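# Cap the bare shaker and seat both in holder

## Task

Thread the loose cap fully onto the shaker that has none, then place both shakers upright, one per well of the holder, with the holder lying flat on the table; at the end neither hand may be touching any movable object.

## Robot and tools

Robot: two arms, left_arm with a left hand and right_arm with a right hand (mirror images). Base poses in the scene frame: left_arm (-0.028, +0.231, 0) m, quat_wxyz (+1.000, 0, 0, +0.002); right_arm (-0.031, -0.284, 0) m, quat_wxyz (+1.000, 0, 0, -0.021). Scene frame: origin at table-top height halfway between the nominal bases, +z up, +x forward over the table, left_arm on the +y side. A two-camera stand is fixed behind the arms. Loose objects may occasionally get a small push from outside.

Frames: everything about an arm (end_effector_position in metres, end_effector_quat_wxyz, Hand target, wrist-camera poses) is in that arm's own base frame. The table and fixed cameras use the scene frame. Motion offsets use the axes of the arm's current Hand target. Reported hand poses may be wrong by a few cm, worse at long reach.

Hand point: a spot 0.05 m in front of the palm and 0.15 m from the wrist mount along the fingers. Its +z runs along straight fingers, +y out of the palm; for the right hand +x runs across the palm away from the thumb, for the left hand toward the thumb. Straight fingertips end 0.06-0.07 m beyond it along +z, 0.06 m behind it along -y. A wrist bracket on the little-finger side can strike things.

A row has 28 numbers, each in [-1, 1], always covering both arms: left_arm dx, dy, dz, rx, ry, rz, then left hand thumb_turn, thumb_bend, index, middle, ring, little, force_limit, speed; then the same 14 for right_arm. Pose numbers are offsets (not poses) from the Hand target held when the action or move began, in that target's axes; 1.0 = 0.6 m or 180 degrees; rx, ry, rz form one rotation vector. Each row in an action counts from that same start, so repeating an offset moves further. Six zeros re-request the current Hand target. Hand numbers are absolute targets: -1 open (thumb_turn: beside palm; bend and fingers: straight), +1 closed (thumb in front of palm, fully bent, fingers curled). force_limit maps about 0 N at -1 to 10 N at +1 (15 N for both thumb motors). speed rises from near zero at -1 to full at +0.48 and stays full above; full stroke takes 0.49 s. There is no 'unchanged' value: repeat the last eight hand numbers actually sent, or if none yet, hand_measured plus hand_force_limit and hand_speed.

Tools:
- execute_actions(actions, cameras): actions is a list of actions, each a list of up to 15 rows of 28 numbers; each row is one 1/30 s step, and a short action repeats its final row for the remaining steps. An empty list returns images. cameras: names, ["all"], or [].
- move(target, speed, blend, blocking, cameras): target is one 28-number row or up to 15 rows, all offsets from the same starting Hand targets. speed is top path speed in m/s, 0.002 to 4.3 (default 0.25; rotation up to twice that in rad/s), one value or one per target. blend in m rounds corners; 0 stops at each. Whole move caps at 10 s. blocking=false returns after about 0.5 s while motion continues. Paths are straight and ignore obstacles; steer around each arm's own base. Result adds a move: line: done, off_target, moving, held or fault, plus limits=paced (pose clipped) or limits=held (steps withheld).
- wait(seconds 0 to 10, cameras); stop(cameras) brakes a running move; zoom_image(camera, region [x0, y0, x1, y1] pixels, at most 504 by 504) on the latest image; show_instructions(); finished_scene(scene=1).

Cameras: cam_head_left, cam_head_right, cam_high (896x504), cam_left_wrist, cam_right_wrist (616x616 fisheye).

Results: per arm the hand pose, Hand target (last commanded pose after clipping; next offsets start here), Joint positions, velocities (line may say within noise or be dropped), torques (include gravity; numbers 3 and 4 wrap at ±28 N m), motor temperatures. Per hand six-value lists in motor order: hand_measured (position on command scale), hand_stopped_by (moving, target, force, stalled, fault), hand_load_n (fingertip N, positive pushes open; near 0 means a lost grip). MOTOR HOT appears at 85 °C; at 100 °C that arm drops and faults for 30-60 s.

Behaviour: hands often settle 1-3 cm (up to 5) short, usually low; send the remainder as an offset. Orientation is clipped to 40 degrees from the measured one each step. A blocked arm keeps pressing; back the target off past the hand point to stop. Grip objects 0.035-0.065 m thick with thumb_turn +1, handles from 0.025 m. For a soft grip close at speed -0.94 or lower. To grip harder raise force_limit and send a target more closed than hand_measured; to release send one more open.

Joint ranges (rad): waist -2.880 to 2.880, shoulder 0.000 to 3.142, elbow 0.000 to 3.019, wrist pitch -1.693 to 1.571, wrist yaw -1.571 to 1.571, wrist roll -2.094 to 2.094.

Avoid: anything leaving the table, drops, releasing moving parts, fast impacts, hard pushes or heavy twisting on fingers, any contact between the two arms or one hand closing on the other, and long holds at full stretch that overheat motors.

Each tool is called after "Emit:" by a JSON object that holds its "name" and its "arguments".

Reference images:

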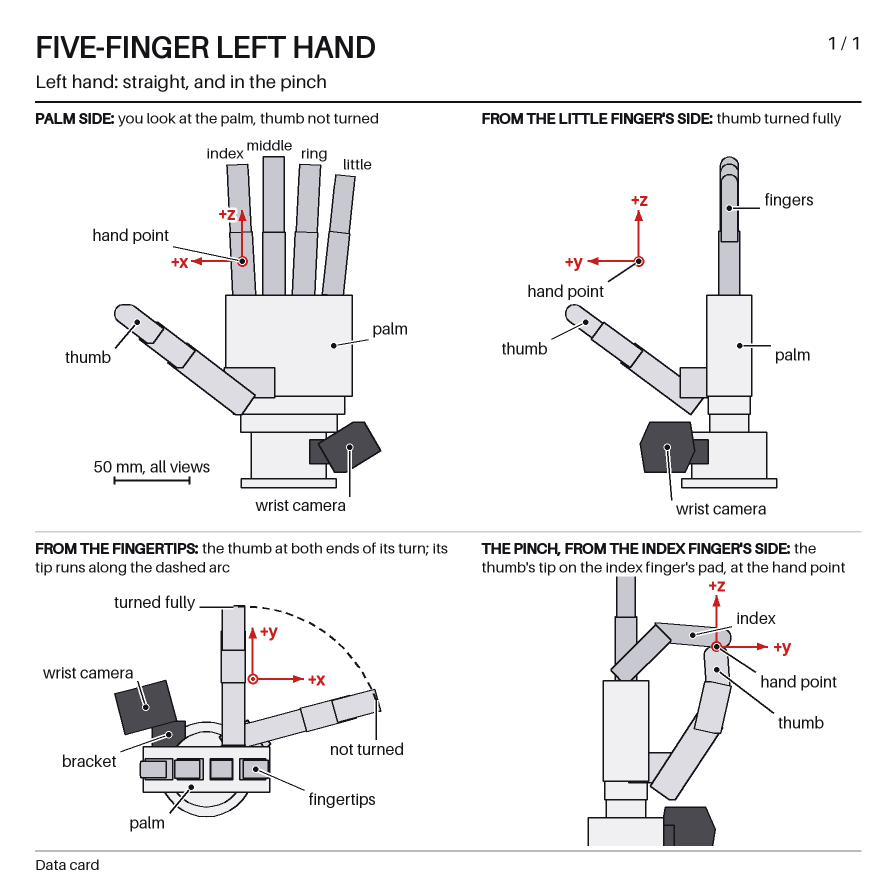

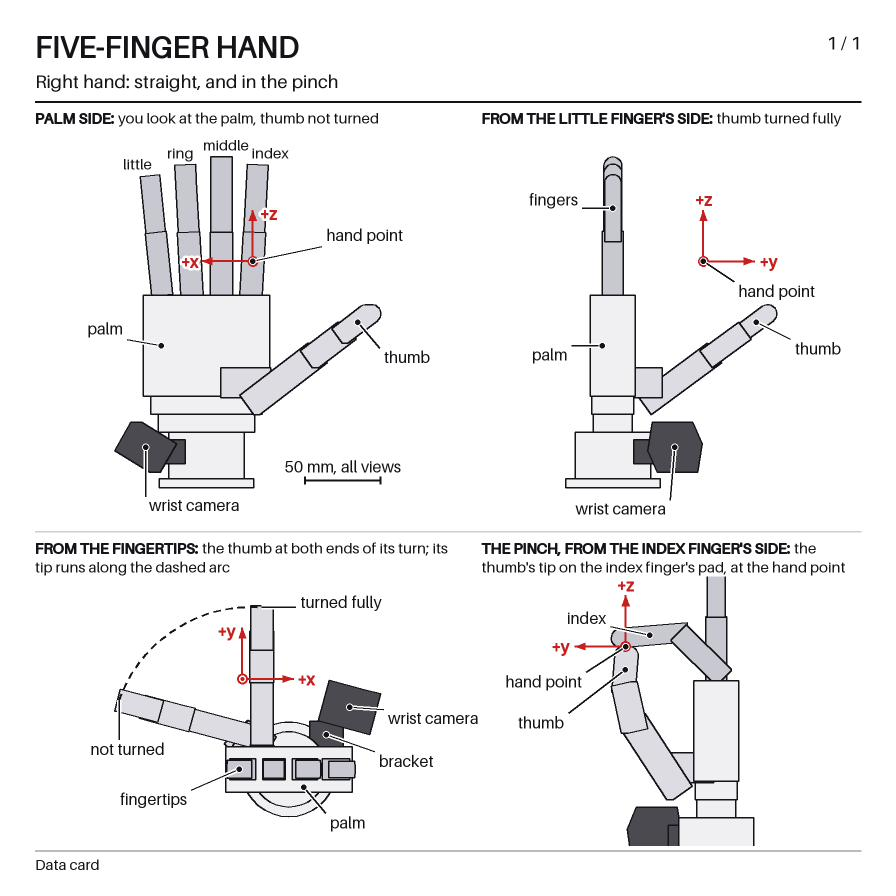

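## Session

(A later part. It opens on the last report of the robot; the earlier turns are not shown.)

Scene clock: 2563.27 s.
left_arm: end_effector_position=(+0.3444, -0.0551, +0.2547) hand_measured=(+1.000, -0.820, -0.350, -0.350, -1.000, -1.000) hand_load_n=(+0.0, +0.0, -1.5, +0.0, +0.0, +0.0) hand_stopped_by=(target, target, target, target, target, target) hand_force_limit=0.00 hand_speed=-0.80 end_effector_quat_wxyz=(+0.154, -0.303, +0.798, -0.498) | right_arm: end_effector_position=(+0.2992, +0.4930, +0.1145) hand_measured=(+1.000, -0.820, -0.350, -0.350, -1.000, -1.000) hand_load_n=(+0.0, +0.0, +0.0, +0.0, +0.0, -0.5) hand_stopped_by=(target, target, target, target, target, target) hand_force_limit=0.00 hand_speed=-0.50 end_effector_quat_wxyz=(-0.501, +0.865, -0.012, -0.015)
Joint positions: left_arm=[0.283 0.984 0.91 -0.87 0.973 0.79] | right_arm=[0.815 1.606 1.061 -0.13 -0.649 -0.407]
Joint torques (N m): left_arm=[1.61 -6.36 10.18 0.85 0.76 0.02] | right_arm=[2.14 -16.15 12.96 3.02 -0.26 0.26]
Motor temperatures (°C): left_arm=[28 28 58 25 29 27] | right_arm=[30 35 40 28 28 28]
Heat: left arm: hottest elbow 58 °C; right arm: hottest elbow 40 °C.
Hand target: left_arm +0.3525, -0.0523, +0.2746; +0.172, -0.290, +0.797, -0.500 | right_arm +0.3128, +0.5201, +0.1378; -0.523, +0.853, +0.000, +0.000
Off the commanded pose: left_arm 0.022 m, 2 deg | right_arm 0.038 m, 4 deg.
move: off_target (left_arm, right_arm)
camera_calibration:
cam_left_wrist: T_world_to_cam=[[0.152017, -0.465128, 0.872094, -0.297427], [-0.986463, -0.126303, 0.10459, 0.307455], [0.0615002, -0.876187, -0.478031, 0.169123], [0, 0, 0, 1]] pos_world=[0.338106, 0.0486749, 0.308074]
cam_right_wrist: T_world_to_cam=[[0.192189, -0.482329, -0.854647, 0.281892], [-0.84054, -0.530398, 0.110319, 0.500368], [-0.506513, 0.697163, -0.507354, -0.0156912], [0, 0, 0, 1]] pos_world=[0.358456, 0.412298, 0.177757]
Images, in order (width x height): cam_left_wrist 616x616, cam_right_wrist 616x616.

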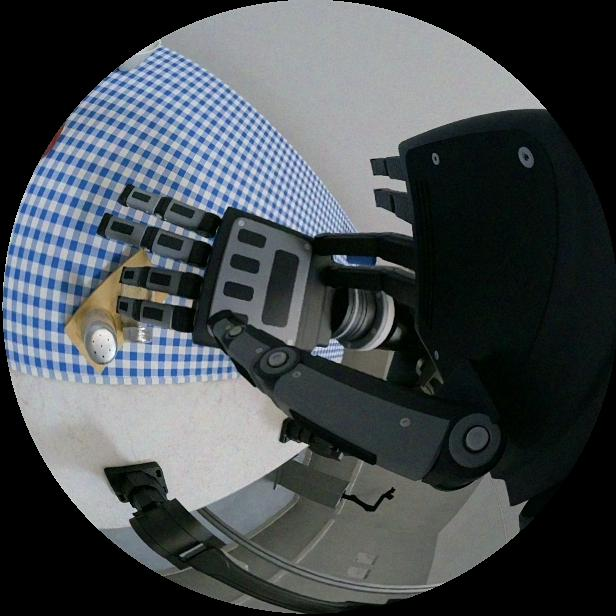

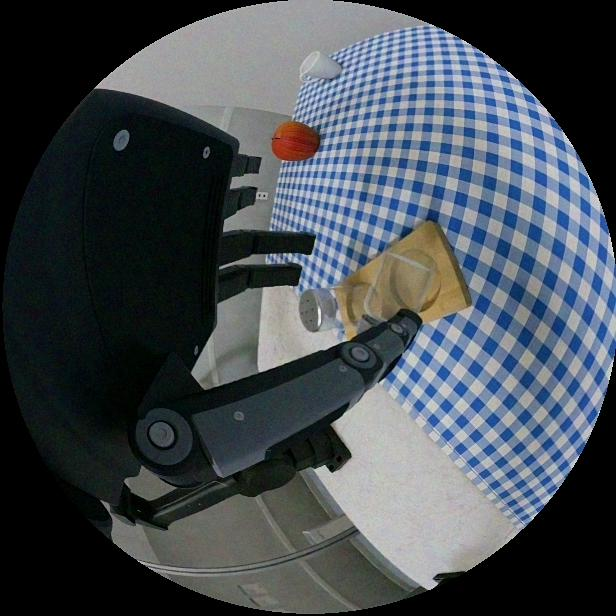

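Emit:
{"name": "move", "arguments": {"target": [[0.0016,-0.0897,-0.0439,0,0,0,1,-0.82,-0.35,-0.35,-1,-1,0,-0.8,0,0,0,0,0,0,1,-0.82,-0.35,-0.35,-1,-1,0,-0.5],[-0.0228,-0.0718,-0.1563,0,0,0,1,-0.82,-0.35,-0.35,-1,-1,0,-0.8,0,0,0,0,0,0,1,-0.82,-0.35,-0.35,-1,-1,0,-0.5]], "speed": [0.1,0.15], "cameras": ["cam_left_wrist","cam_right_wrist"]}}

Scene clock: 2567.70 s.
left_arm: end_effector_position=(+0.3134, -0.0013, +0.3368) hand_measured=(+1.000, -0.820, -0.350, -0.350, -1.000, -1.000) hand_load_n=(+0.0, +0.0, +0.0, +0.0, +0.0, +0.0) hand_stopped_by=(target, target, target, target, target, target) hand_force_limit=0.00 hand_speed=-0.80 end_effector_quat_wxyz=(+0.152, -0.299, +0.797, -0.502) | right_arm: end_effector_position=(+0.3028, +0.5004, +0.1238) hand_measured=(+1.000, -0.820, -0.350, -0.350, -1.000, -1.000) hand_load_n=(+0.0, +0.0, +0.0, +0.0, +0.0, +0.0) hand_stopped_by=(target, target, target, target, target, target) hand_force_limit=0.00 hand_speed=-0.50 end_effector_quat_wxyz=(-0.509, +0.861, -0.006, -0.009)
Joint positions: left_arm=[0.501 1.035 1.181 -1.423 1.083 1.174] | right_arm=[0.819 1.606 1.079 -0.122 -0.649 -0.406]
Joint torques (N m): left_arm=[2.67 -5.42 10.67 0.44 0.89 0.07] | right_arm=[1.85 -15.97 11.99 2.78 -0.22 0.27]
Motor temperatures (°C): left_arm=[28 28 58 25 30 27] | right_arm=[30 35 41 28 28 28]
Heat: left arm: hottest elbow 58 °C; right arm: hottest elbow 41 °C.
Hand target: left_arm +0.3227, +0.0076, +0.3542; +0.172, -0.290, +0.797, -0.500 | right_arm +0.3129, +0.5201, +0.1380; -0.523, +0.853, +0.000, +0.000
Off the commanded pose: left_arm 0.022 m, 2 deg | right_arm 0.026 m, 2 deg.
move: off_target (left_arm, right_arm)
camera_calibration:
cam_left_wrist: T_world_to_cam=[[0.145965, -0.45881, 0.876463, -0.33886], [-0.987698, -0.117831, 0.102808, 0.276143], [0.0561049, -0.880687, -0.470365, 0.256514], [0, 0, 0, 1]] pos_world=[0.307815, 0.102974, 0.389263]
cam_right_wrist: T_world_to_cam=[[0.208456, -0.465632, -0.860077, 0.280144], [-0.840146, -0.535456, 0.0862618, 0.511732], [-0.5007, 0.704609, -0.502818, -0.0203461], [0, 0, 0, 1]] pos_world=[0.361345, 0.41879, 0.186572]
Images, in order (width x height): cam_left_wrist 616x616, cam_right_wrist 616x616.

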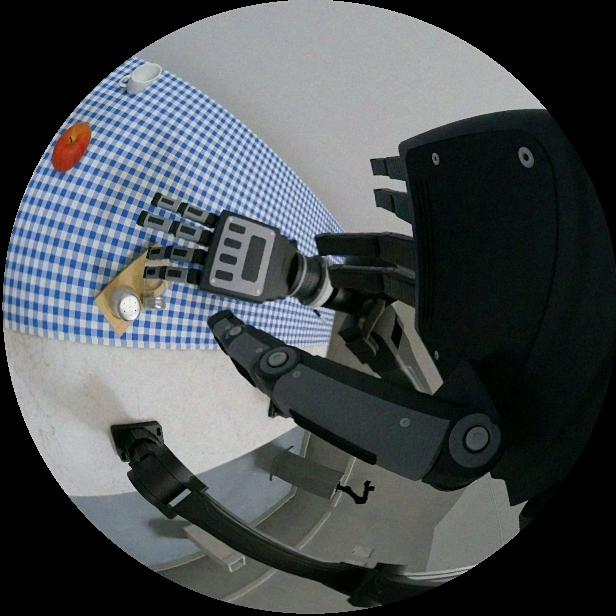

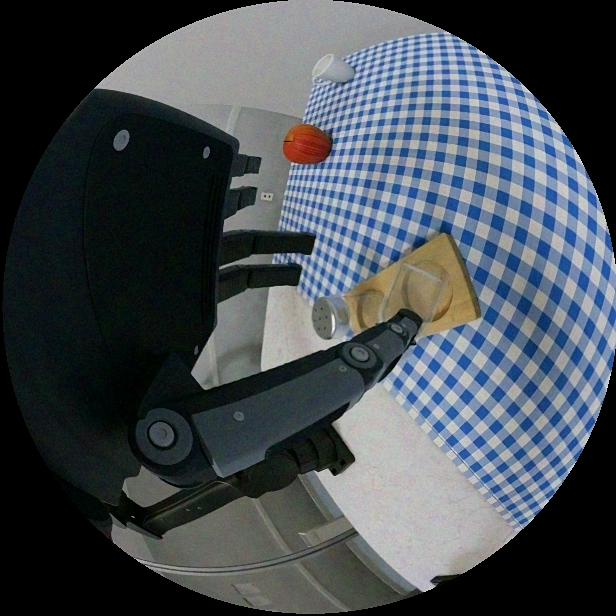

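Emit:
{"name": "zoom_image", "arguments": {"camera": "cam_right_wrist", "region": [300, 220, 490, 360]}}

Emit:
{"name": "zoom_image", "arguments": {"camera": "cam_left_wrist", "region": [90, 230, 220, 340]}}

Scaled by 2.653 from the camera's 616x616 image, which has a finer 880x880 frame.

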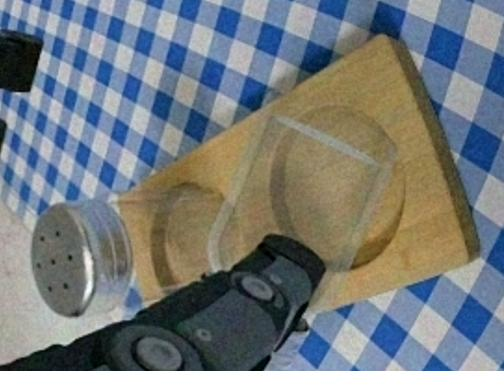

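Scaled by 3.877 from the camera's 616x616 image, which has a finer 880x880 frame.

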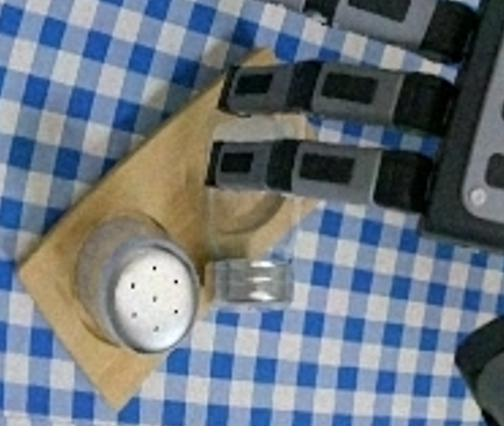

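Emit:
{"name": "execute_actions", "arguments": {"actions": [], "cameras": ["cam_right_wrist","cam_left_wrist","cam_high"]}}

Scene clock: 2579.67 s.
left_arm: end_effector_position=(+0.3134, -0.0013, +0.3368) hand_measured=(+1.000, -0.820, -0.350, -0.350, -1.000, -1.000) hand_load_n=(+0.0, +0.0, +0.0, +0.0, +0.0, +0.0) hand_stopped_by=(target, target, target, target, target, target) hand_force_limit=0.00 hand_speed=-0.80 end_effector_quat_wxyz=(+0.152, -0.299, +0.797, -0.502) | right_arm: end_effector_position=(+0.3028, +0.5004, +0.1238) hand_measured=(+1.000, -0.820, -0.350, -0.350, -1.000, -1.000) hand_load_n=(+0.0, +0.0, +0.0, +0.0, +0.0, +0.0) hand_stopped_by=(target, target, target, target, target, target) hand_force_limit=0.00 hand_speed=-0.50 end_effector_quat_wxyz=(-0.509, +0.861, -0.006, -0.009)
Joint positions: left_arm=[0.501 1.035 1.181 -1.423 1.083 1.175] | right_arm=[0.819 1.606 1.079 -0.122 -0.649 -0.406]
Joint velocities: within noise
Joint torques (N m): left_arm=[2.61 -5.36 10.61 0.49 0.89 0.12] | right_arm=[1.85 -15.97 11.97 2.77 -0.21 0.27]
Motor temperatures (°C): left_arm=[28 28 59 25 30 27] | right_arm=[30 35 43 28 28 28]
Heat: left arm: hottest elbow 59 °C; right arm: hottest elbow 43 °C.
Hand target: left_arm +0.3227, +0.0076, +0.3542; +0.172, -0.291, +0.797, -0.500 | right_arm +0.3129, +0.5201, +0.1380; -0.523, +0.853, +0.000, +0.000
Off the commanded pose: left_arm 0.022 m, 2 deg | right_arm 0.026 m, 2 deg.
camera_calibration:
cam_left_wrist: T_world_to_cam=[[0.145658, -0.459042, 0.876393, -0.338714], [-0.987743, -0.11771, 0.102509, 0.276261], [0.0561045, -0.880582, -0.470561, 0.256579], [0, 0, 0, 1]] pos_world=[0.307816, 0.102974, 0.389264]
cam_right_wrist: T_world_to_cam=[[0.208456, -0.465632, -0.860077, 0.280144], [-0.840146, -0.535456, 0.0862618, 0.511732], [-0.5007, 0.704609, -0.502818, -0.0203461], [0, 0, 0, 1]] pos_world=[0.361345, 0.41879, 0.186572]
Images, in order (width x height): cam_high 896x504, cam_left_wrist 616x616, cam_right_wrist 616x616.

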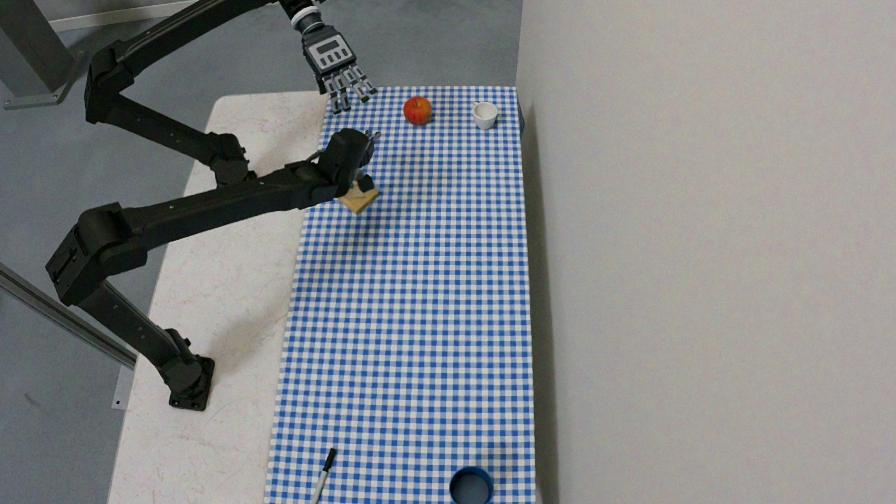

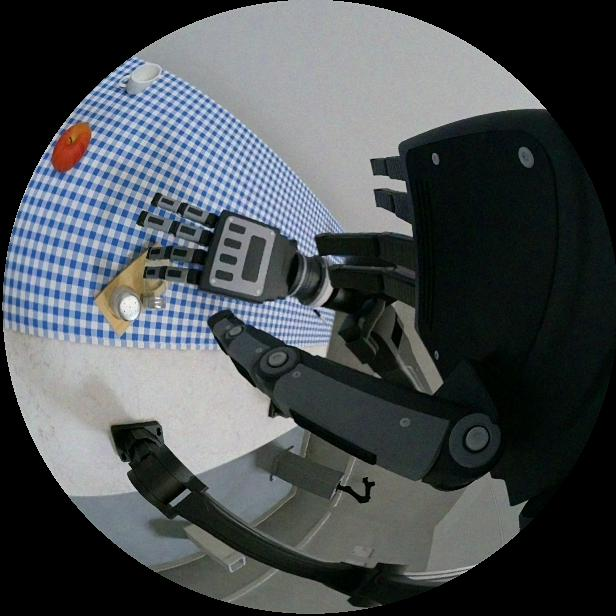

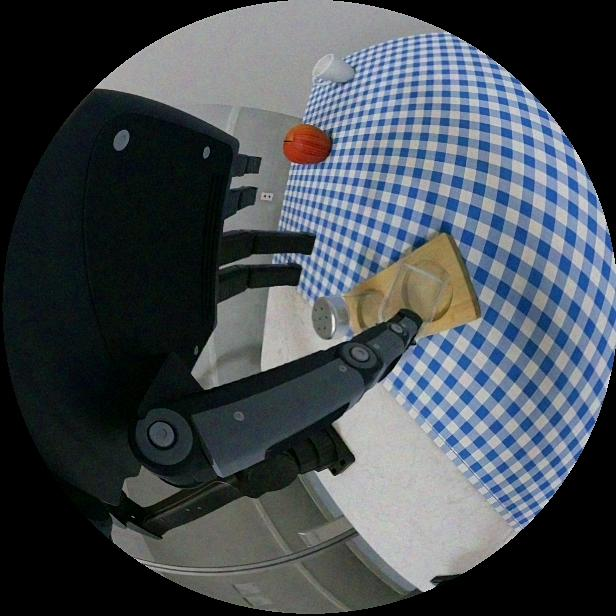

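Emit:
{"name": "zoom_image", "arguments": {"camera": "cam_right_wrist", "region": [280, 210, 500, 370]}}

Emit:
{"name": "zoom_image", "arguments": {"camera": "cam_left_wrist", "region": [80, 220, 240, 360]}}

Scaled by 2.291 from the camera's 616x616 image, which has a finer 880x880 frame.

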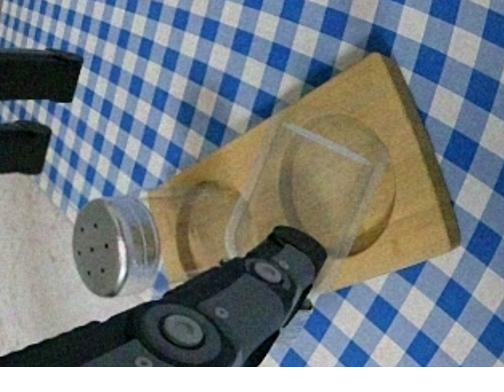

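Scaled by 3.150 from the camera's 616x616 image, which has a finer 880x880 frame.

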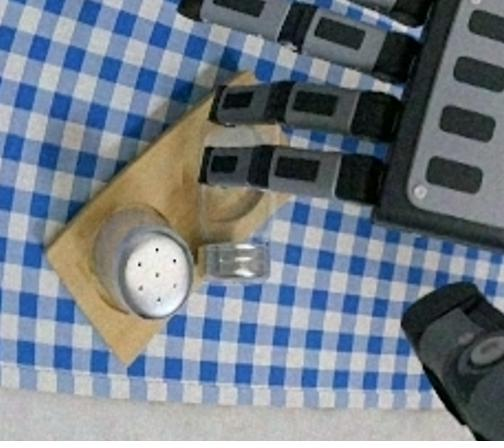

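Emit:
{"name": "move", "arguments": {"target": [0,0,0,0,0,0,1,-0.82,-0.35,-0.35,-1,-1,0,-0.8,0,0.0705,0.0453,0,0,0,1,-0.82,-0.35,-0.35,-1,-1,0,-0.5], "speed": 0.1, "cameras": ["cam_right_wrist","cam_left_wrist"]}}

Scene clock: 2586.03 s.
left_arm: end_effector_position=(+0.3135, -0.0012, +0.3369) hand_measured=(+1.000, -0.820, -0.350, -0.350, -1.000, -1.000) hand_load_n=(+0.0, +0.0, +0.0, +0.0, +0.0, +0.0) hand_stopped_by=(target, target, target, target, target, target) hand_force_limit=0.00 hand_speed=-0.80 end_effector_quat_wxyz=(+0.152, -0.299, +0.797, -0.503) | right_arm: end_effector_position=(+0.3158, +0.5191, +0.0952) hand_measured=(+1.000, -0.820, -0.350, -0.350, -1.000, -1.000) hand_load_n=(+0.0, +0.0, +0.0, +0.0, +0.0, +0.0) hand_stopped_by=(target, target, target, target, target, target) hand_force_limit=0.00 hand_speed=-0.50 end_effector_quat_wxyz=(-0.523, +0.852, +0.003, +0.005)
Joint positions: left_arm=[0.501 1.035 1.181 -1.423 1.083 1.175] | right_arm=[0.826 1.69 1.079 0.009 -0.644 -0.404]
Joint torques (N m): left_arm=[2.61 -5.36 10.66 0.46 0.9 0.13] | right_arm=[1.85 -16.97 8.16 2.8 -0.18 0.29]
Motor temperatures (°C): left_arm=[28 28 60 25 30 27] | right_arm=[30 35 44 28 28 28]
Heat: left arm: hottest elbow 60 °C; right arm: hottest elbow 44 °C.
Hand target: left_arm +0.3227, +0.0077, +0.3542; +0.172, -0.291, +0.797, -0.501 | right_arm +0.3128, +0.5252, +0.0878; -0.523, +0.853, +0.000, +0.000
Off the commanded pose: left_arm 0.022 m, 2 deg | right_arm 0.010 m, 1 deg.
move: off_target (left_arm)
camera_calibration:
cam_left_wrist: T_world_to_cam=[[0.145347, -0.458921, 0.876508, -0.338717], [-0.987772, -0.117812, 0.102113, 0.276436], [0.0564014, -0.880631, -0.470433, 0.256578], [0, 0, 0, 1]] pos_world=[0.307815, 0.103074, 0.389364]
cam_right_wrist: T_world_to_cam=[[0.23772, -0.437109, -0.867424, 0.238157], [-0.841524, -0.538675, 0.0408253, 0.54153], [-0.485105, 0.720254, -0.495891, -0.0551983], [0, 0, 0, 1]] pos_world=[0.372319, 0.435566, 0.157102]
Images, in order (width x height): cam_left_wrist 616x616, cam_right_wrist 616x616.

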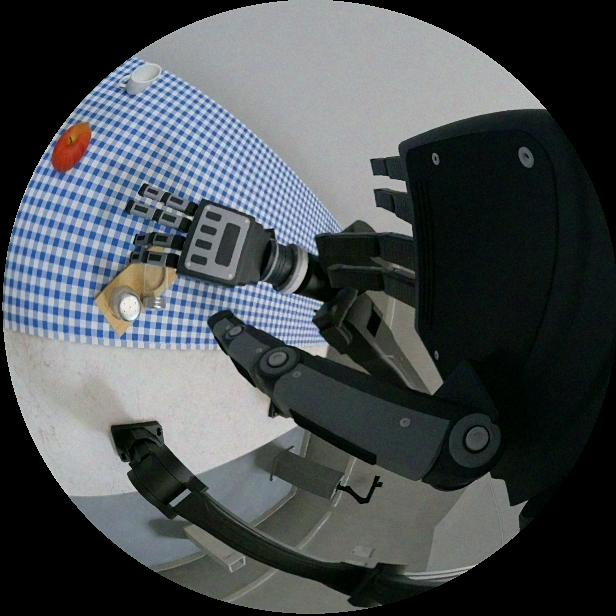

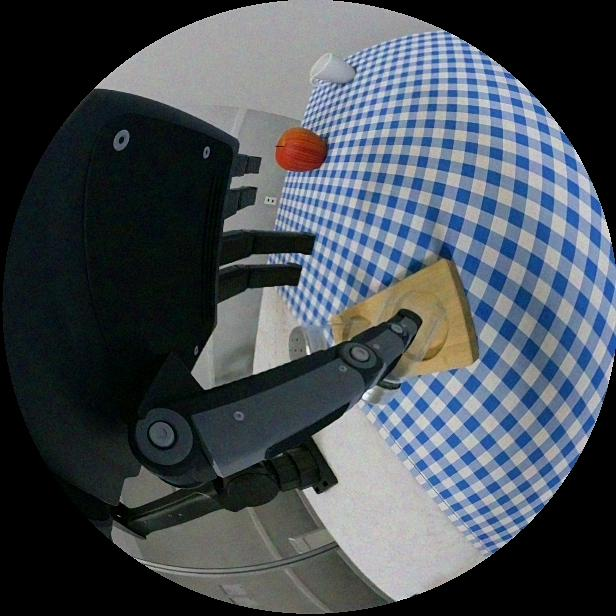

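Emit:
{"name": "move", "arguments": {"target": [0,0,0,0,0,0,1,-0.82,-0.35,-0.35,-1,-1,0,-0.8,-0.0163,0.0445,0.0073,0,0,0,1,-0.82,-0.35,-0.35,-1,-1,0,-0.5], "speed": 0.08, "cameras": ["cam_right_wrist","cam_left_wrist"]}}

Scene clock: 2588.83 s.
left_arm: end_effector_position=(+0.3135, -0.0012, +0.3369) hand_measured=(+1.000, -0.820, -0.350, -0.350, -1.000, -1.000) hand_load_n=(+0.0, +0.0, +0.0, +0.0, +0.0, +0.0) hand_stopped_by=(target, target, target, target, target, target) hand_force_limit=0.00 hand_speed=-0.80 end_effector_quat_wxyz=(+0.152, -0.299, +0.797, -0.503) | right_arm: end_effector_position=(+0.3103, +0.5154, +0.0761) hand_measured=(+1.000, -0.820, -0.350, -0.350, -1.000, -1.000) hand_load_n=(+0.0, +0.0, +0.0, +0.0, +0.0, +0.0) hand_stopped_by=(target, target, target, target, target, target) hand_force_limit=0.00 hand_speed=-0.50 end_effector_quat_wxyz=(-0.527, +0.850, +0.005, +0.010)
Joint positions: left_arm=[0.501 1.035 1.181 -1.423 1.083 1.175] | right_arm=[0.829 1.705 1.029 0.089 -0.641 -0.402]
Joint torques (N m): left_arm=[2.61 -5.25 10.62 0.51 0.89 0.13] | right_arm=[1.85 -16.67 6.79 2.81 -0.17 0.29]
Motor temperatures (°C): left_arm=[28 28 60 25 30 27] | right_arm=[30 35 43 28 28 28]
Heat: left arm: hottest elbow 60 °C; right arm: hottest elbow 43 °C.
Hand target: left_arm +0.3227, +0.0077, +0.3542; +0.172, -0.291, +0.797, -0.501 | right_arm +0.3032, +0.5169, +0.0621; -0.523, +0.853, +0.000, +0.000
Off the commanded pose: left_arm 0.022 m, 2 deg | right_arm 0.016 m, 1 deg.
move: off_target (left_arm, right_arm)
camera_calibration:
cam_left_wrist: T_world_to_cam=[[0.145347, -0.458921, 0.876508, -0.338717], [-0.987772, -0.117812, 0.102113, 0.276436], [0.0564014, -0.880631, -0.470433, 0.256578], [0, 0, 0, 1]] pos_world=[0.307815, 0.103074, 0.389364]
cam_right_wrist: T_world_to_cam=[[0.246236, -0.427945, -0.869615, 0.214092], [-0.842154, -0.538582, 0.0265808, 0.536958], [-0.479734, 0.725805, -0.493014, -0.0693581], [0, 0, 0, 1]] pos_world=[0.366211, 0.431156, 0.137711]
Images, in order (width x height): cam_left_wrist 616x616, cam_right_wrist 616x616.

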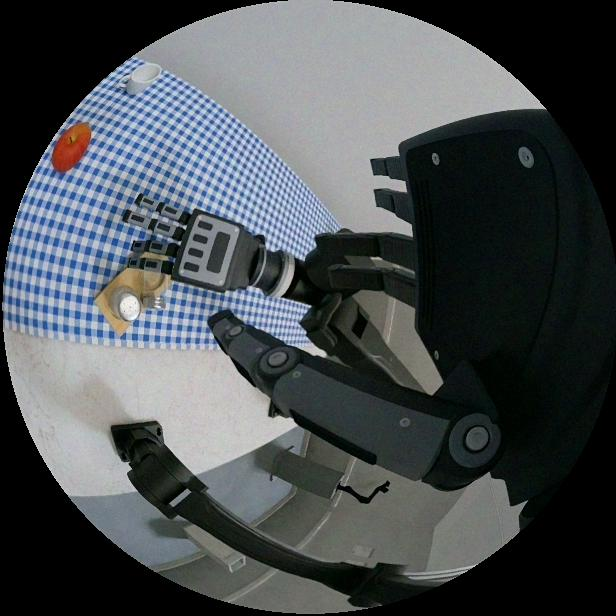

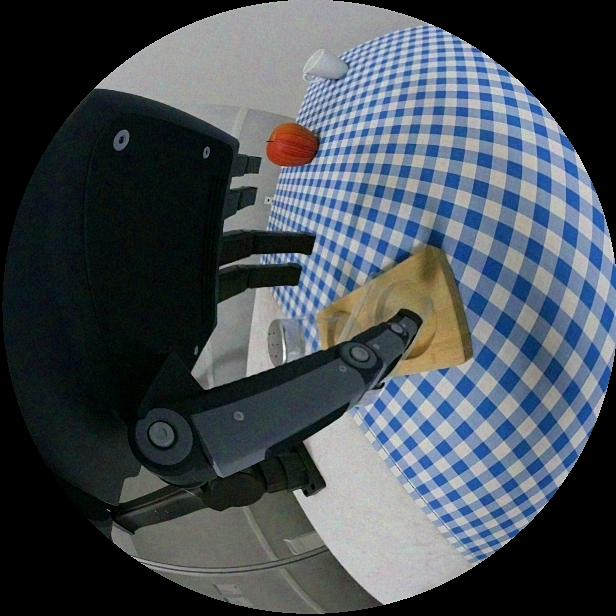

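Emit:
{"name": "zoom_image", "arguments": {"camera": "cam_right_wrist", "region": [210, 210, 500, 420]}}

Emit:
{"name": "zoom_image", "arguments": {"camera": "cam_left_wrist", "region": [80, 180, 260, 340]}}

Scaled by 1.738 from the camera's 616x616 image, which has a finer 880x880 frame.

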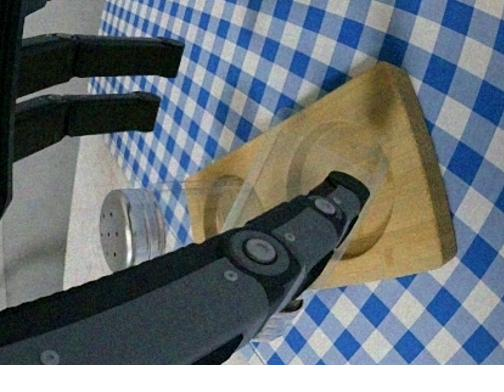

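Scaled by 2.800 from the camera's 616x616 image, which has a finer 880x880 frame.

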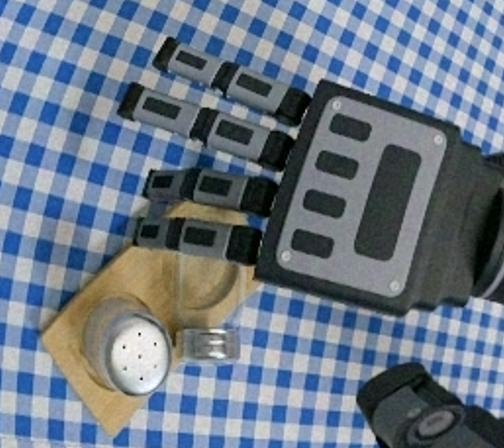

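Emit:
{"name": "move", "arguments": {"target": [0,0,0,0,0,0,1,-0.82,-0.35,-0.35,-1,-1,0,-0.8,-0.0067,0.0409,0.0115,0,0,0,1,-0.82,-0.35,-0.35,-1,-1,0,-0.5], "speed": 0.06, "cameras": ["cam_right_wrist","cam_left_wrist"]}}

Scene clock: 2591.93 s.
left_arm: end_effector_position=(+0.3135, -0.0012, +0.3369) hand_measured=(+1.000, -0.820, -0.350, -0.350, -1.000, -1.000) hand_load_n=(+0.0, +0.0, +0.0, +0.0, +0.0, +0.0) hand_stopped_by=(target, target, target, target, target, target) hand_force_limit=0.00 hand_speed=-0.80 end_effector_quat_wxyz=(+0.152, -0.299, +0.797, -0.503) | right_arm: end_effector_position=(+0.3062, +0.5109, +0.0502) hand_measured=(+1.000, -0.820, -0.350, -0.350, -1.000, -1.000) hand_load_n=(+0.0, +0.0, +0.0, +0.0, +0.0, +0.0) hand_stopped_by=(target, target, target, target, target, target) hand_force_limit=0.00 hand_speed=-0.50 end_effector_quat_wxyz=(-0.527, +0.850, +0.005, +0.009)
Joint positions: left_arm=[0.501 1.035 1.181 -1.423 1.083 1.175] | right_arm=[0.829 1.74 0.99 0.162 -0.641 -0.402]
Joint torques (N m): left_arm=[2.55 -5.48 10.63 0.46 0.9 0.13] | right_arm=[1.73 -16.79 6.49 2.77 -0.19 0.29]
Motor temperatures (°C): left_arm=[28 28 61 25 30 27] | right_arm=[30 35 43 28 28 28]
Heat: left arm: hottest elbow 61 °C; right arm: hottest elbow 43 °C.
Hand target: left_arm +0.3227, +0.0077, +0.3542; +0.172, -0.291, +0.797, -0.501 | right_arm +0.2991, +0.5118, +0.0370; -0.523, +0.853, +0.000, +0.000
Off the commanded pose: left_arm 0.022 m, 2 deg | right_arm 0.015 m, 1 deg.
move: off_target (left_arm, right_arm)
camera_calibration:
cam_left_wrist: T_world_to_cam=[[0.145347, -0.458921, 0.876508, -0.338717], [-0.987772, -0.117812, 0.102113, 0.276436], [0.0564014, -0.880631, -0.470433, 0.256578], [0, 0, 0, 1]] pos_world=[0.307815, 0.103074, 0.389364]
cam_right_wrist: T_world_to_cam=[[0.24501, -0.428973, -0.869455, 0.191492], [-0.842178, -0.538454, 0.0283391, 0.531614], [-0.480319, 0.725293, -0.493198, -0.0803301], [0, 0, 0, 1]] pos_world=[0.362212, 0.426657, 0.11181]
Images, in order (width x height): cam_left_wrist 616x616, cam_right_wrist 616x616.

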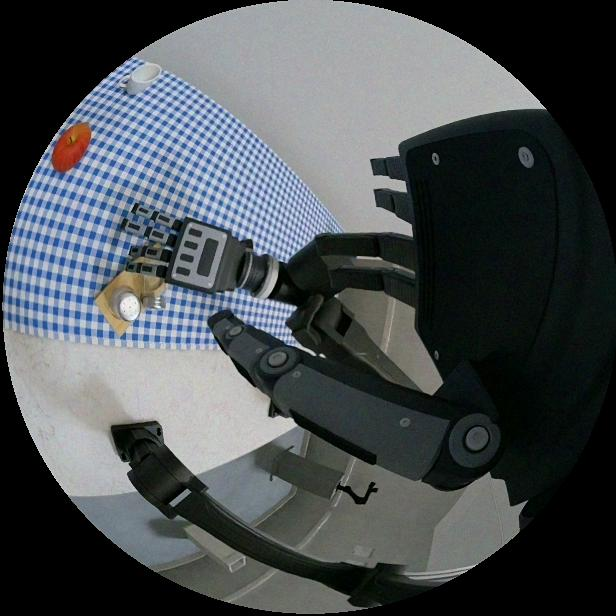

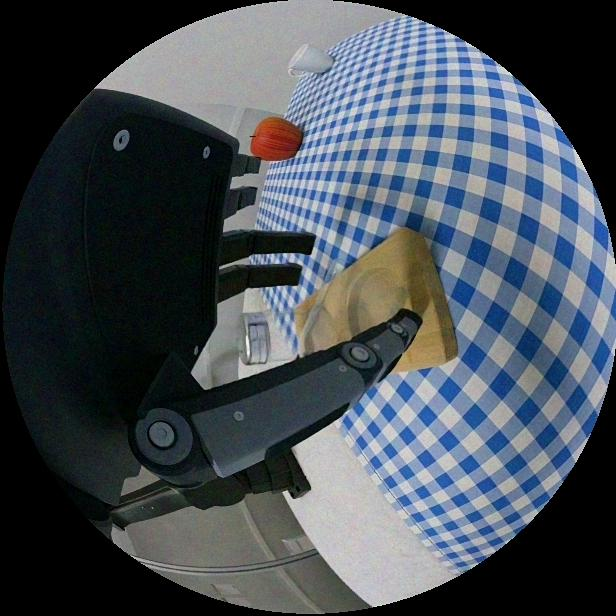

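Emit:
{"name": "zoom_image", "arguments": {"camera": "cam_right_wrist", "region": [210, 210, 470, 400]}}

Emit:
{"name": "zoom_image", "arguments": {"camera": "cam_left_wrist", "region": [80, 180, 260, 340]}}

Scaled by 1.938 from the camera's 616x616 image, which has a finer 880x880 frame.

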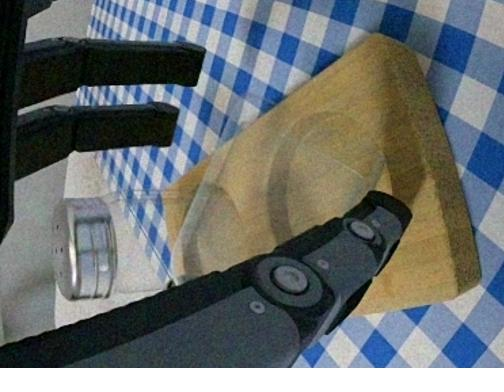

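Scaled by 2.800 from the camera's 616x616 image, which has a finer 880x880 frame.

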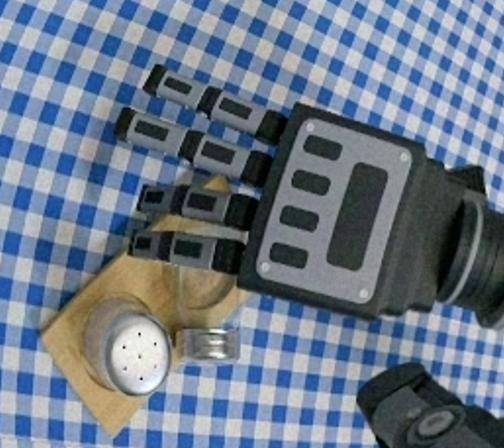

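Emit:
{"name": "move", "arguments": {"target": [0,0,0,0,0,0,1,-0.82,-0.35,-0.35,-1,-1,0,-0.8,-0.006,0.0171,0.0068,0,0,0,1,-0.82,-0.35,-0.35,-1,-1,0,-0.5], "speed": 0.06, "cameras": ["cam_right_wrist"]}}

Scene clock: 2594.73 s.
left_arm: end_effector_position=(+0.3135, -0.0012, +0.3369) hand_measured=(+1.000, -0.820, -0.350, -0.350, -1.000, -1.000) hand_load_n=(+0.0, +0.0, +0.0, -0.5, +0.0, +0.0) hand_stopped_by=(target, target, target, target, target, target) hand_force_limit=0.00 hand_speed=-0.80 end_effector_quat_wxyz=(+0.152, -0.299, +0.797, -0.503) | right_arm: end_effector_position=(+0.3035, +0.5105, +0.0409) hand_measured=(+1.000, -0.820, -0.350, -0.350, -1.000, -1.000) hand_load_n=(+0.0, +0.0, +0.0, +0.0, -0.5, +0.0) hand_stopped_by=(target, target, target, target, target, target) hand_force_limit=0.00 hand_speed=-0.50 end_effector_quat_wxyz=(-0.528, +0.849, +0.006, +0.010)
Joint positions: left_arm=[0.501 1.035 1.181 -1.423 1.083 1.175] | right_arm=[0.832 1.753 0.974 0.196 -0.638 -0.4]
Joint torques (N m): left_arm=[2.67 -5.36 10.65 0.44 0.9 0.13] | right_arm=[1.9 -16.62 6.26 2.81 -0.17 0.29]
Motor temperatures (°C): left_arm=[28 28 61 25 30 27] | right_arm=[30 35 42 28 28 28]
Heat: left arm: hottest elbow 61 °C; right arm: hottest elbow 42 °C.
Hand target: left_arm +0.3227, +0.0077, +0.3542; +0.172, -0.291, +0.797, -0.501 | right_arm +0.2955, +0.5109, +0.0261; -0.523, +0.853, +0.000, +0.000
Off the commanded pose: left_arm 0.022 m, 2 deg | right_arm 0.017 m, 2 deg.
move: off_target (left_arm, right_arm)
camera_calibration:
cam_right_wrist: T_world_to_cam=[[0.247467, -0.426576, -0.869938, 0.181937], [-0.842061, -0.538818, 0.0246732, 0.529738], [-0.479263, 0.726435, -0.492543, -0.0868802], [0, 0, 0, 1]] pos_world=[0.35941, 0.426156, 0.102412]
Images, in order (width x height): cam_right_wrist 616x616.

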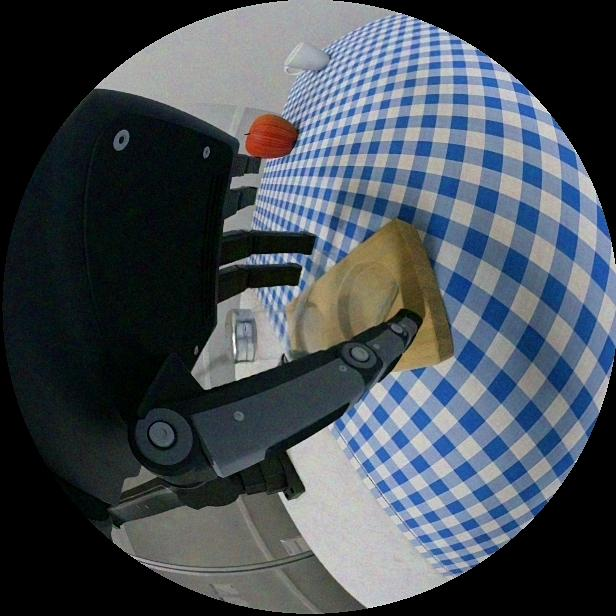

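Emit:
{"name": "move", "arguments": {"target": [0,0,0,0,0,0,1,-0.82,-0.35,-0.35,-1,-1,0,-0.8,0,0,0,0,0,0,1,-0.3,0.35,0.35,-1,-1,0.0,-0.94], "speed": 0.06, "cameras": ["cam_right_wrist","cam_left_wrist"]}}

Scene clock: 2597.80 s.
left_arm: end_effector_position=(+0.3135, -0.0012, +0.3369) hand_measured=(+1.000, -0.820, -0.350, -0.350, -1.000, -1.000) hand_load_n=(+0.0, +0.0, +0.0, +0.0, -0.5, +0.0) hand_stopped_by=(target, target, target, target, target, target) hand_force_limit=0.00 hand_speed=-0.80 end_effector_quat_wxyz=(+0.152, -0.299, +0.797, -0.503) | right_arm: end_effector_position=(+0.3037, +0.5105, +0.0407) hand_measured=(+1.000, -0.674, -0.024, -0.076, -1.000, -1.000) hand_load_n=(+0.5, +10.5, +6.5, +4.0, -0.5, +0.0) hand_stopped_by=(target, force, force, force, target, target) hand_force_limit=0.00 hand_speed=-0.94 end_effector_quat_wxyz=(-0.528, +0.849, +0.005, +0.010)
Joint positions: left_arm=[0.501 1.035 1.181 -1.423 1.083 1.175] | right_arm=[0.832 1.754 0.974 0.197 -0.637 -0.399]
Joint torques (N m): left_arm=[2.67 -5.25 10.59 0.46 0.9 0.12] | right_arm=[1.9 -16.67 6.26 2.8 -0.2 0.29]
Motor temperatures (°C): left_arm=[28 28 61 25 30 27] | right_arm=[30 35 42 28 28 28]
Heat: left arm: hottest elbow 61 °C; right arm: hottest elbow 42 °C.
Hand target: left_arm +0.3227, +0.0077, +0.3542; +0.172, -0.291, +0.797, -0.501 | right_arm +0.2955, +0.5109, +0.0262; -0.523, +0.853, +0.000, +0.000
Off the commanded pose: left_arm 0.022 m, 2 deg | right_arm 0.017 m, 2 deg.
move: off_target (left_arm, right_arm)
camera_calibration:
cam_left_wrist: T_world_to_cam=[[0.145347, -0.458921, 0.876508, -0.338717], [-0.987772, -0.117812, 0.102113, 0.276436], [0.0564014, -0.880631, -0.470433, 0.256578], [0, 0, 0, 1]] pos_world=[0.307815, 0.103074, 0.389364]
cam_right_wrist: T_world_to_cam=[[0.247187, -0.426954, -0.869832, 0.182059], [-0.842493, -0.53814, 0.024726, 0.529547], [-0.478648, 0.726716, -0.492727, -0.0871779], [0, 0, 0, 1]] pos_world=[0.359409, 0.426055, 0.102312]
Images, in order (width x height): cam_left_wrist 616x616, cam_right_wrist 616x616.

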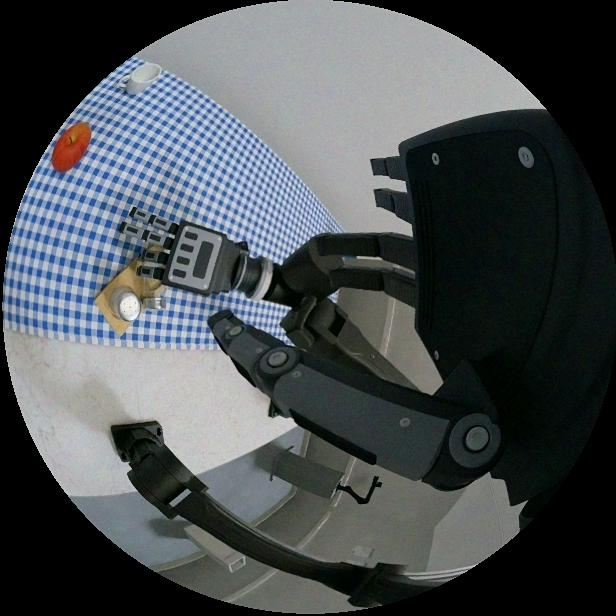

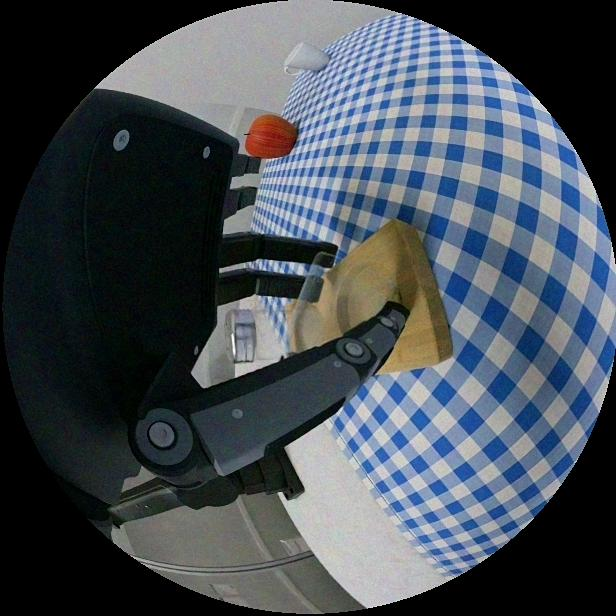

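Emit:
{"name": "move", "arguments": {"target": [0,0,0,0,0,0,1,-0.82,-0.35,-0.35,-1,-1,0,-0.8,0,0,0,0,0,0,1,-0.25,0.4,0.4,-1,-1,0.6,-0.94], "speed": 0.06, "cameras": ["cam_right_wrist"]}}

Scene clock: 2599.77 s.
left_arm: end_effector_position=(+0.3135, -0.0012, +0.3369) hand_measured=(+1.000, -0.820, -0.350, -0.350, -1.000, -1.000) hand_load_n=(+0.0, +0.0, +0.0, +0.0, -0.5, +0.0) hand_stopped_by=(target, target, target, target, target, target) hand_force_limit=0.00 hand_speed=-0.80 end_effector_quat_wxyz=(+0.152, -0.299, +0.797, -0.503) | right_arm: end_effector_position=(+0.3037, +0.5105, +0.0407) hand_measured=(+1.000, -0.678, -0.016, -0.062, -1.000, -1.000) hand_load_n=(+2.0, +14.0, +7.0, +8.0, +0.0, +0.0) hand_stopped_by=(target, force, force, force, target, target) hand_force_limit=0.60 hand_speed=-0.94 end_effector_quat_wxyz=(-0.528, +0.849, +0.005, +0.010)
Joint positions: left_arm=[0.501 1.035 1.181 -1.423 1.083 1.175] | right_arm=[0.832 1.754 0.974 0.197 -0.637 -0.399]
Joint torques (N m): left_arm=[2.73 -5.36 10.62 0.46 0.89 0.13] | right_arm=[1.85 -16.67 6.26 2.78 -0.21 0.29]
Motor temperatures (°C): left_arm=[28 28 61 25 30 27] | right_arm=[30 35 42 28 28 28]
Heat: left arm: hottest elbow 61 °C; right arm: hottest elbow 42 °C.
Hand target: left_arm +0.3227, +0.0077, +0.3542; +0.172, -0.291, +0.797, -0.501 | right_arm +0.2955, +0.5109, +0.0262; -0.523, +0.853, +0.000, +0.000
Off the commanded pose: left_arm 0.022 m, 2 deg | right_arm 0.017 m, 2 deg.
move: off_target (left_arm, right_arm)
camera_calibration:
cam_right_wrist: T_world_to_cam=[[0.247187, -0.426954, -0.869832, 0.182059], [-0.842493, -0.53814, 0.024726, 0.529547], [-0.478648, 0.726716, -0.492727, -0.0871779], [0, 0, 0, 1]] pos_world=[0.359409, 0.426055, 0.102312]
Images, in order (width x height): cam_right_wrist 616x616.

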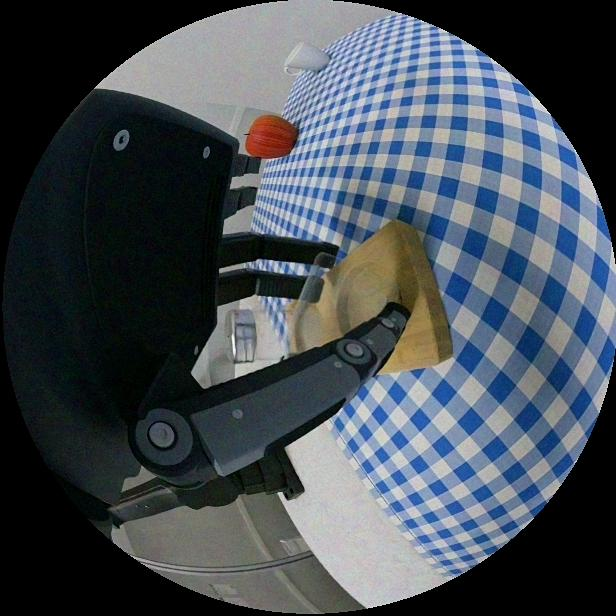

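Emit:
{"name": "move", "arguments": {"target": [0,0,0,0,0,0,1,-0.82,-0.35,-0.35,-1,-1,0,-0.8,0.008,-0.193,-0.0984,0,0,0,1,-0.25,0.4,0.4,-1,-1,0.6,-0.94], "speed": 0.08, "cameras": ["cam_right_wrist","cam_left_wrist"]}}

Scene clock: 2603.03 s.
left_arm: end_effector_position=(+0.3135, -0.0012, +0.3369) hand_measured=(+1.000, -0.820, -0.350, -0.350, -1.000, -1.000) hand_load_n=(+0.0, +0.0, +0.0, -0.5, +0.0, +0.0) hand_stopped_by=(target, target, target, target, target, target) hand_force_limit=0.00 hand_speed=-0.80 end_effector_quat_wxyz=(+0.152, -0.299, +0.797, -0.503) | right_arm: end_effector_position=(+0.2898, +0.4954, +0.1272) hand_measured=(+1.000, -0.678, -0.016, -0.062, -1.000, -1.000) hand_load_n=(+2.0, +14.5, +6.5, +8.0, +0.0, +0.0) hand_stopped_by=(target, force, force, force, target, target) hand_force_limit=0.60 hand_speed=-0.94 end_effector_quat_wxyz=(-0.505, +0.863, -0.007, -0.011)
Joint positions: left_arm=[0.501 1.035 1.181 -1.423 1.083 1.175] | right_arm=[0.832 1.574 1.053 -0.134 -0.638 -0.399]
Joint torques (N m): left_arm=[2.67 -5.25 10.65 0.46 0.89 0.12] | right_arm=[1.38 -17.96 12.36 1.88 -0.42 0.24]
Motor temperatures (°C): left_arm=[28 28 61 25 30 27] | right_arm=[30 35 42 28 28 28]
Heat: left arm: hottest elbow 61 °C; right arm: hottest elbow 42 °C.
Hand target: left_arm +0.3227, +0.0077, +0.3542; +0.172, -0.291, +0.797, -0.501 | right_arm +0.3002, +0.5108, +0.1560; -0.523, +0.853, +0.000, +0.000
Off the commanded pose: left_arm 0.022 m, 2 deg | right_arm 0.034 m, 3 deg.
move: off_target (left_arm, right_arm)
camera_calibration:
cam_left_wrist: T_world_to_cam=[[0.145347, -0.458921, 0.876508, -0.338717], [-0.987772, -0.117812, 0.102113, 0.276436], [0.0564014, -0.880631, -0.470433, 0.256578], [0, 0, 0, 1]] pos_world=[0.307815, 0.103074, 0.389364]
cam_right_wrist: T_world_to_cam=[[0.205461, -0.472407, -0.857098, 0.28725], [-0.839279, -0.535518, 0.0939728, 0.496587], [-0.503385, 0.700037, -0.506509, -0.0180947], [0, 0, 0, 1]] pos_world=[0.348648, 0.414297, 0.19037]
Images, in order (width x height): cam_left_wrist 616x616, cam_right_wrist 616x616.

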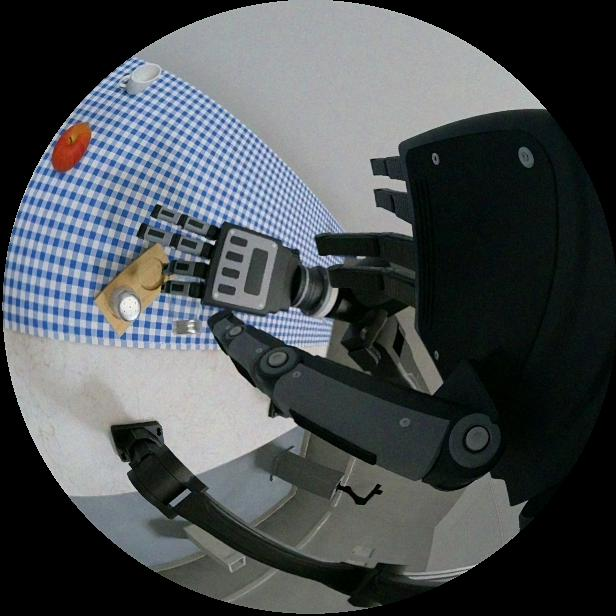

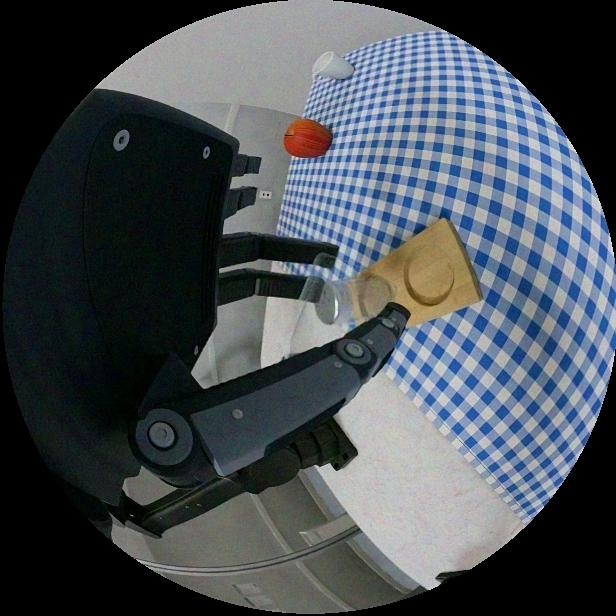

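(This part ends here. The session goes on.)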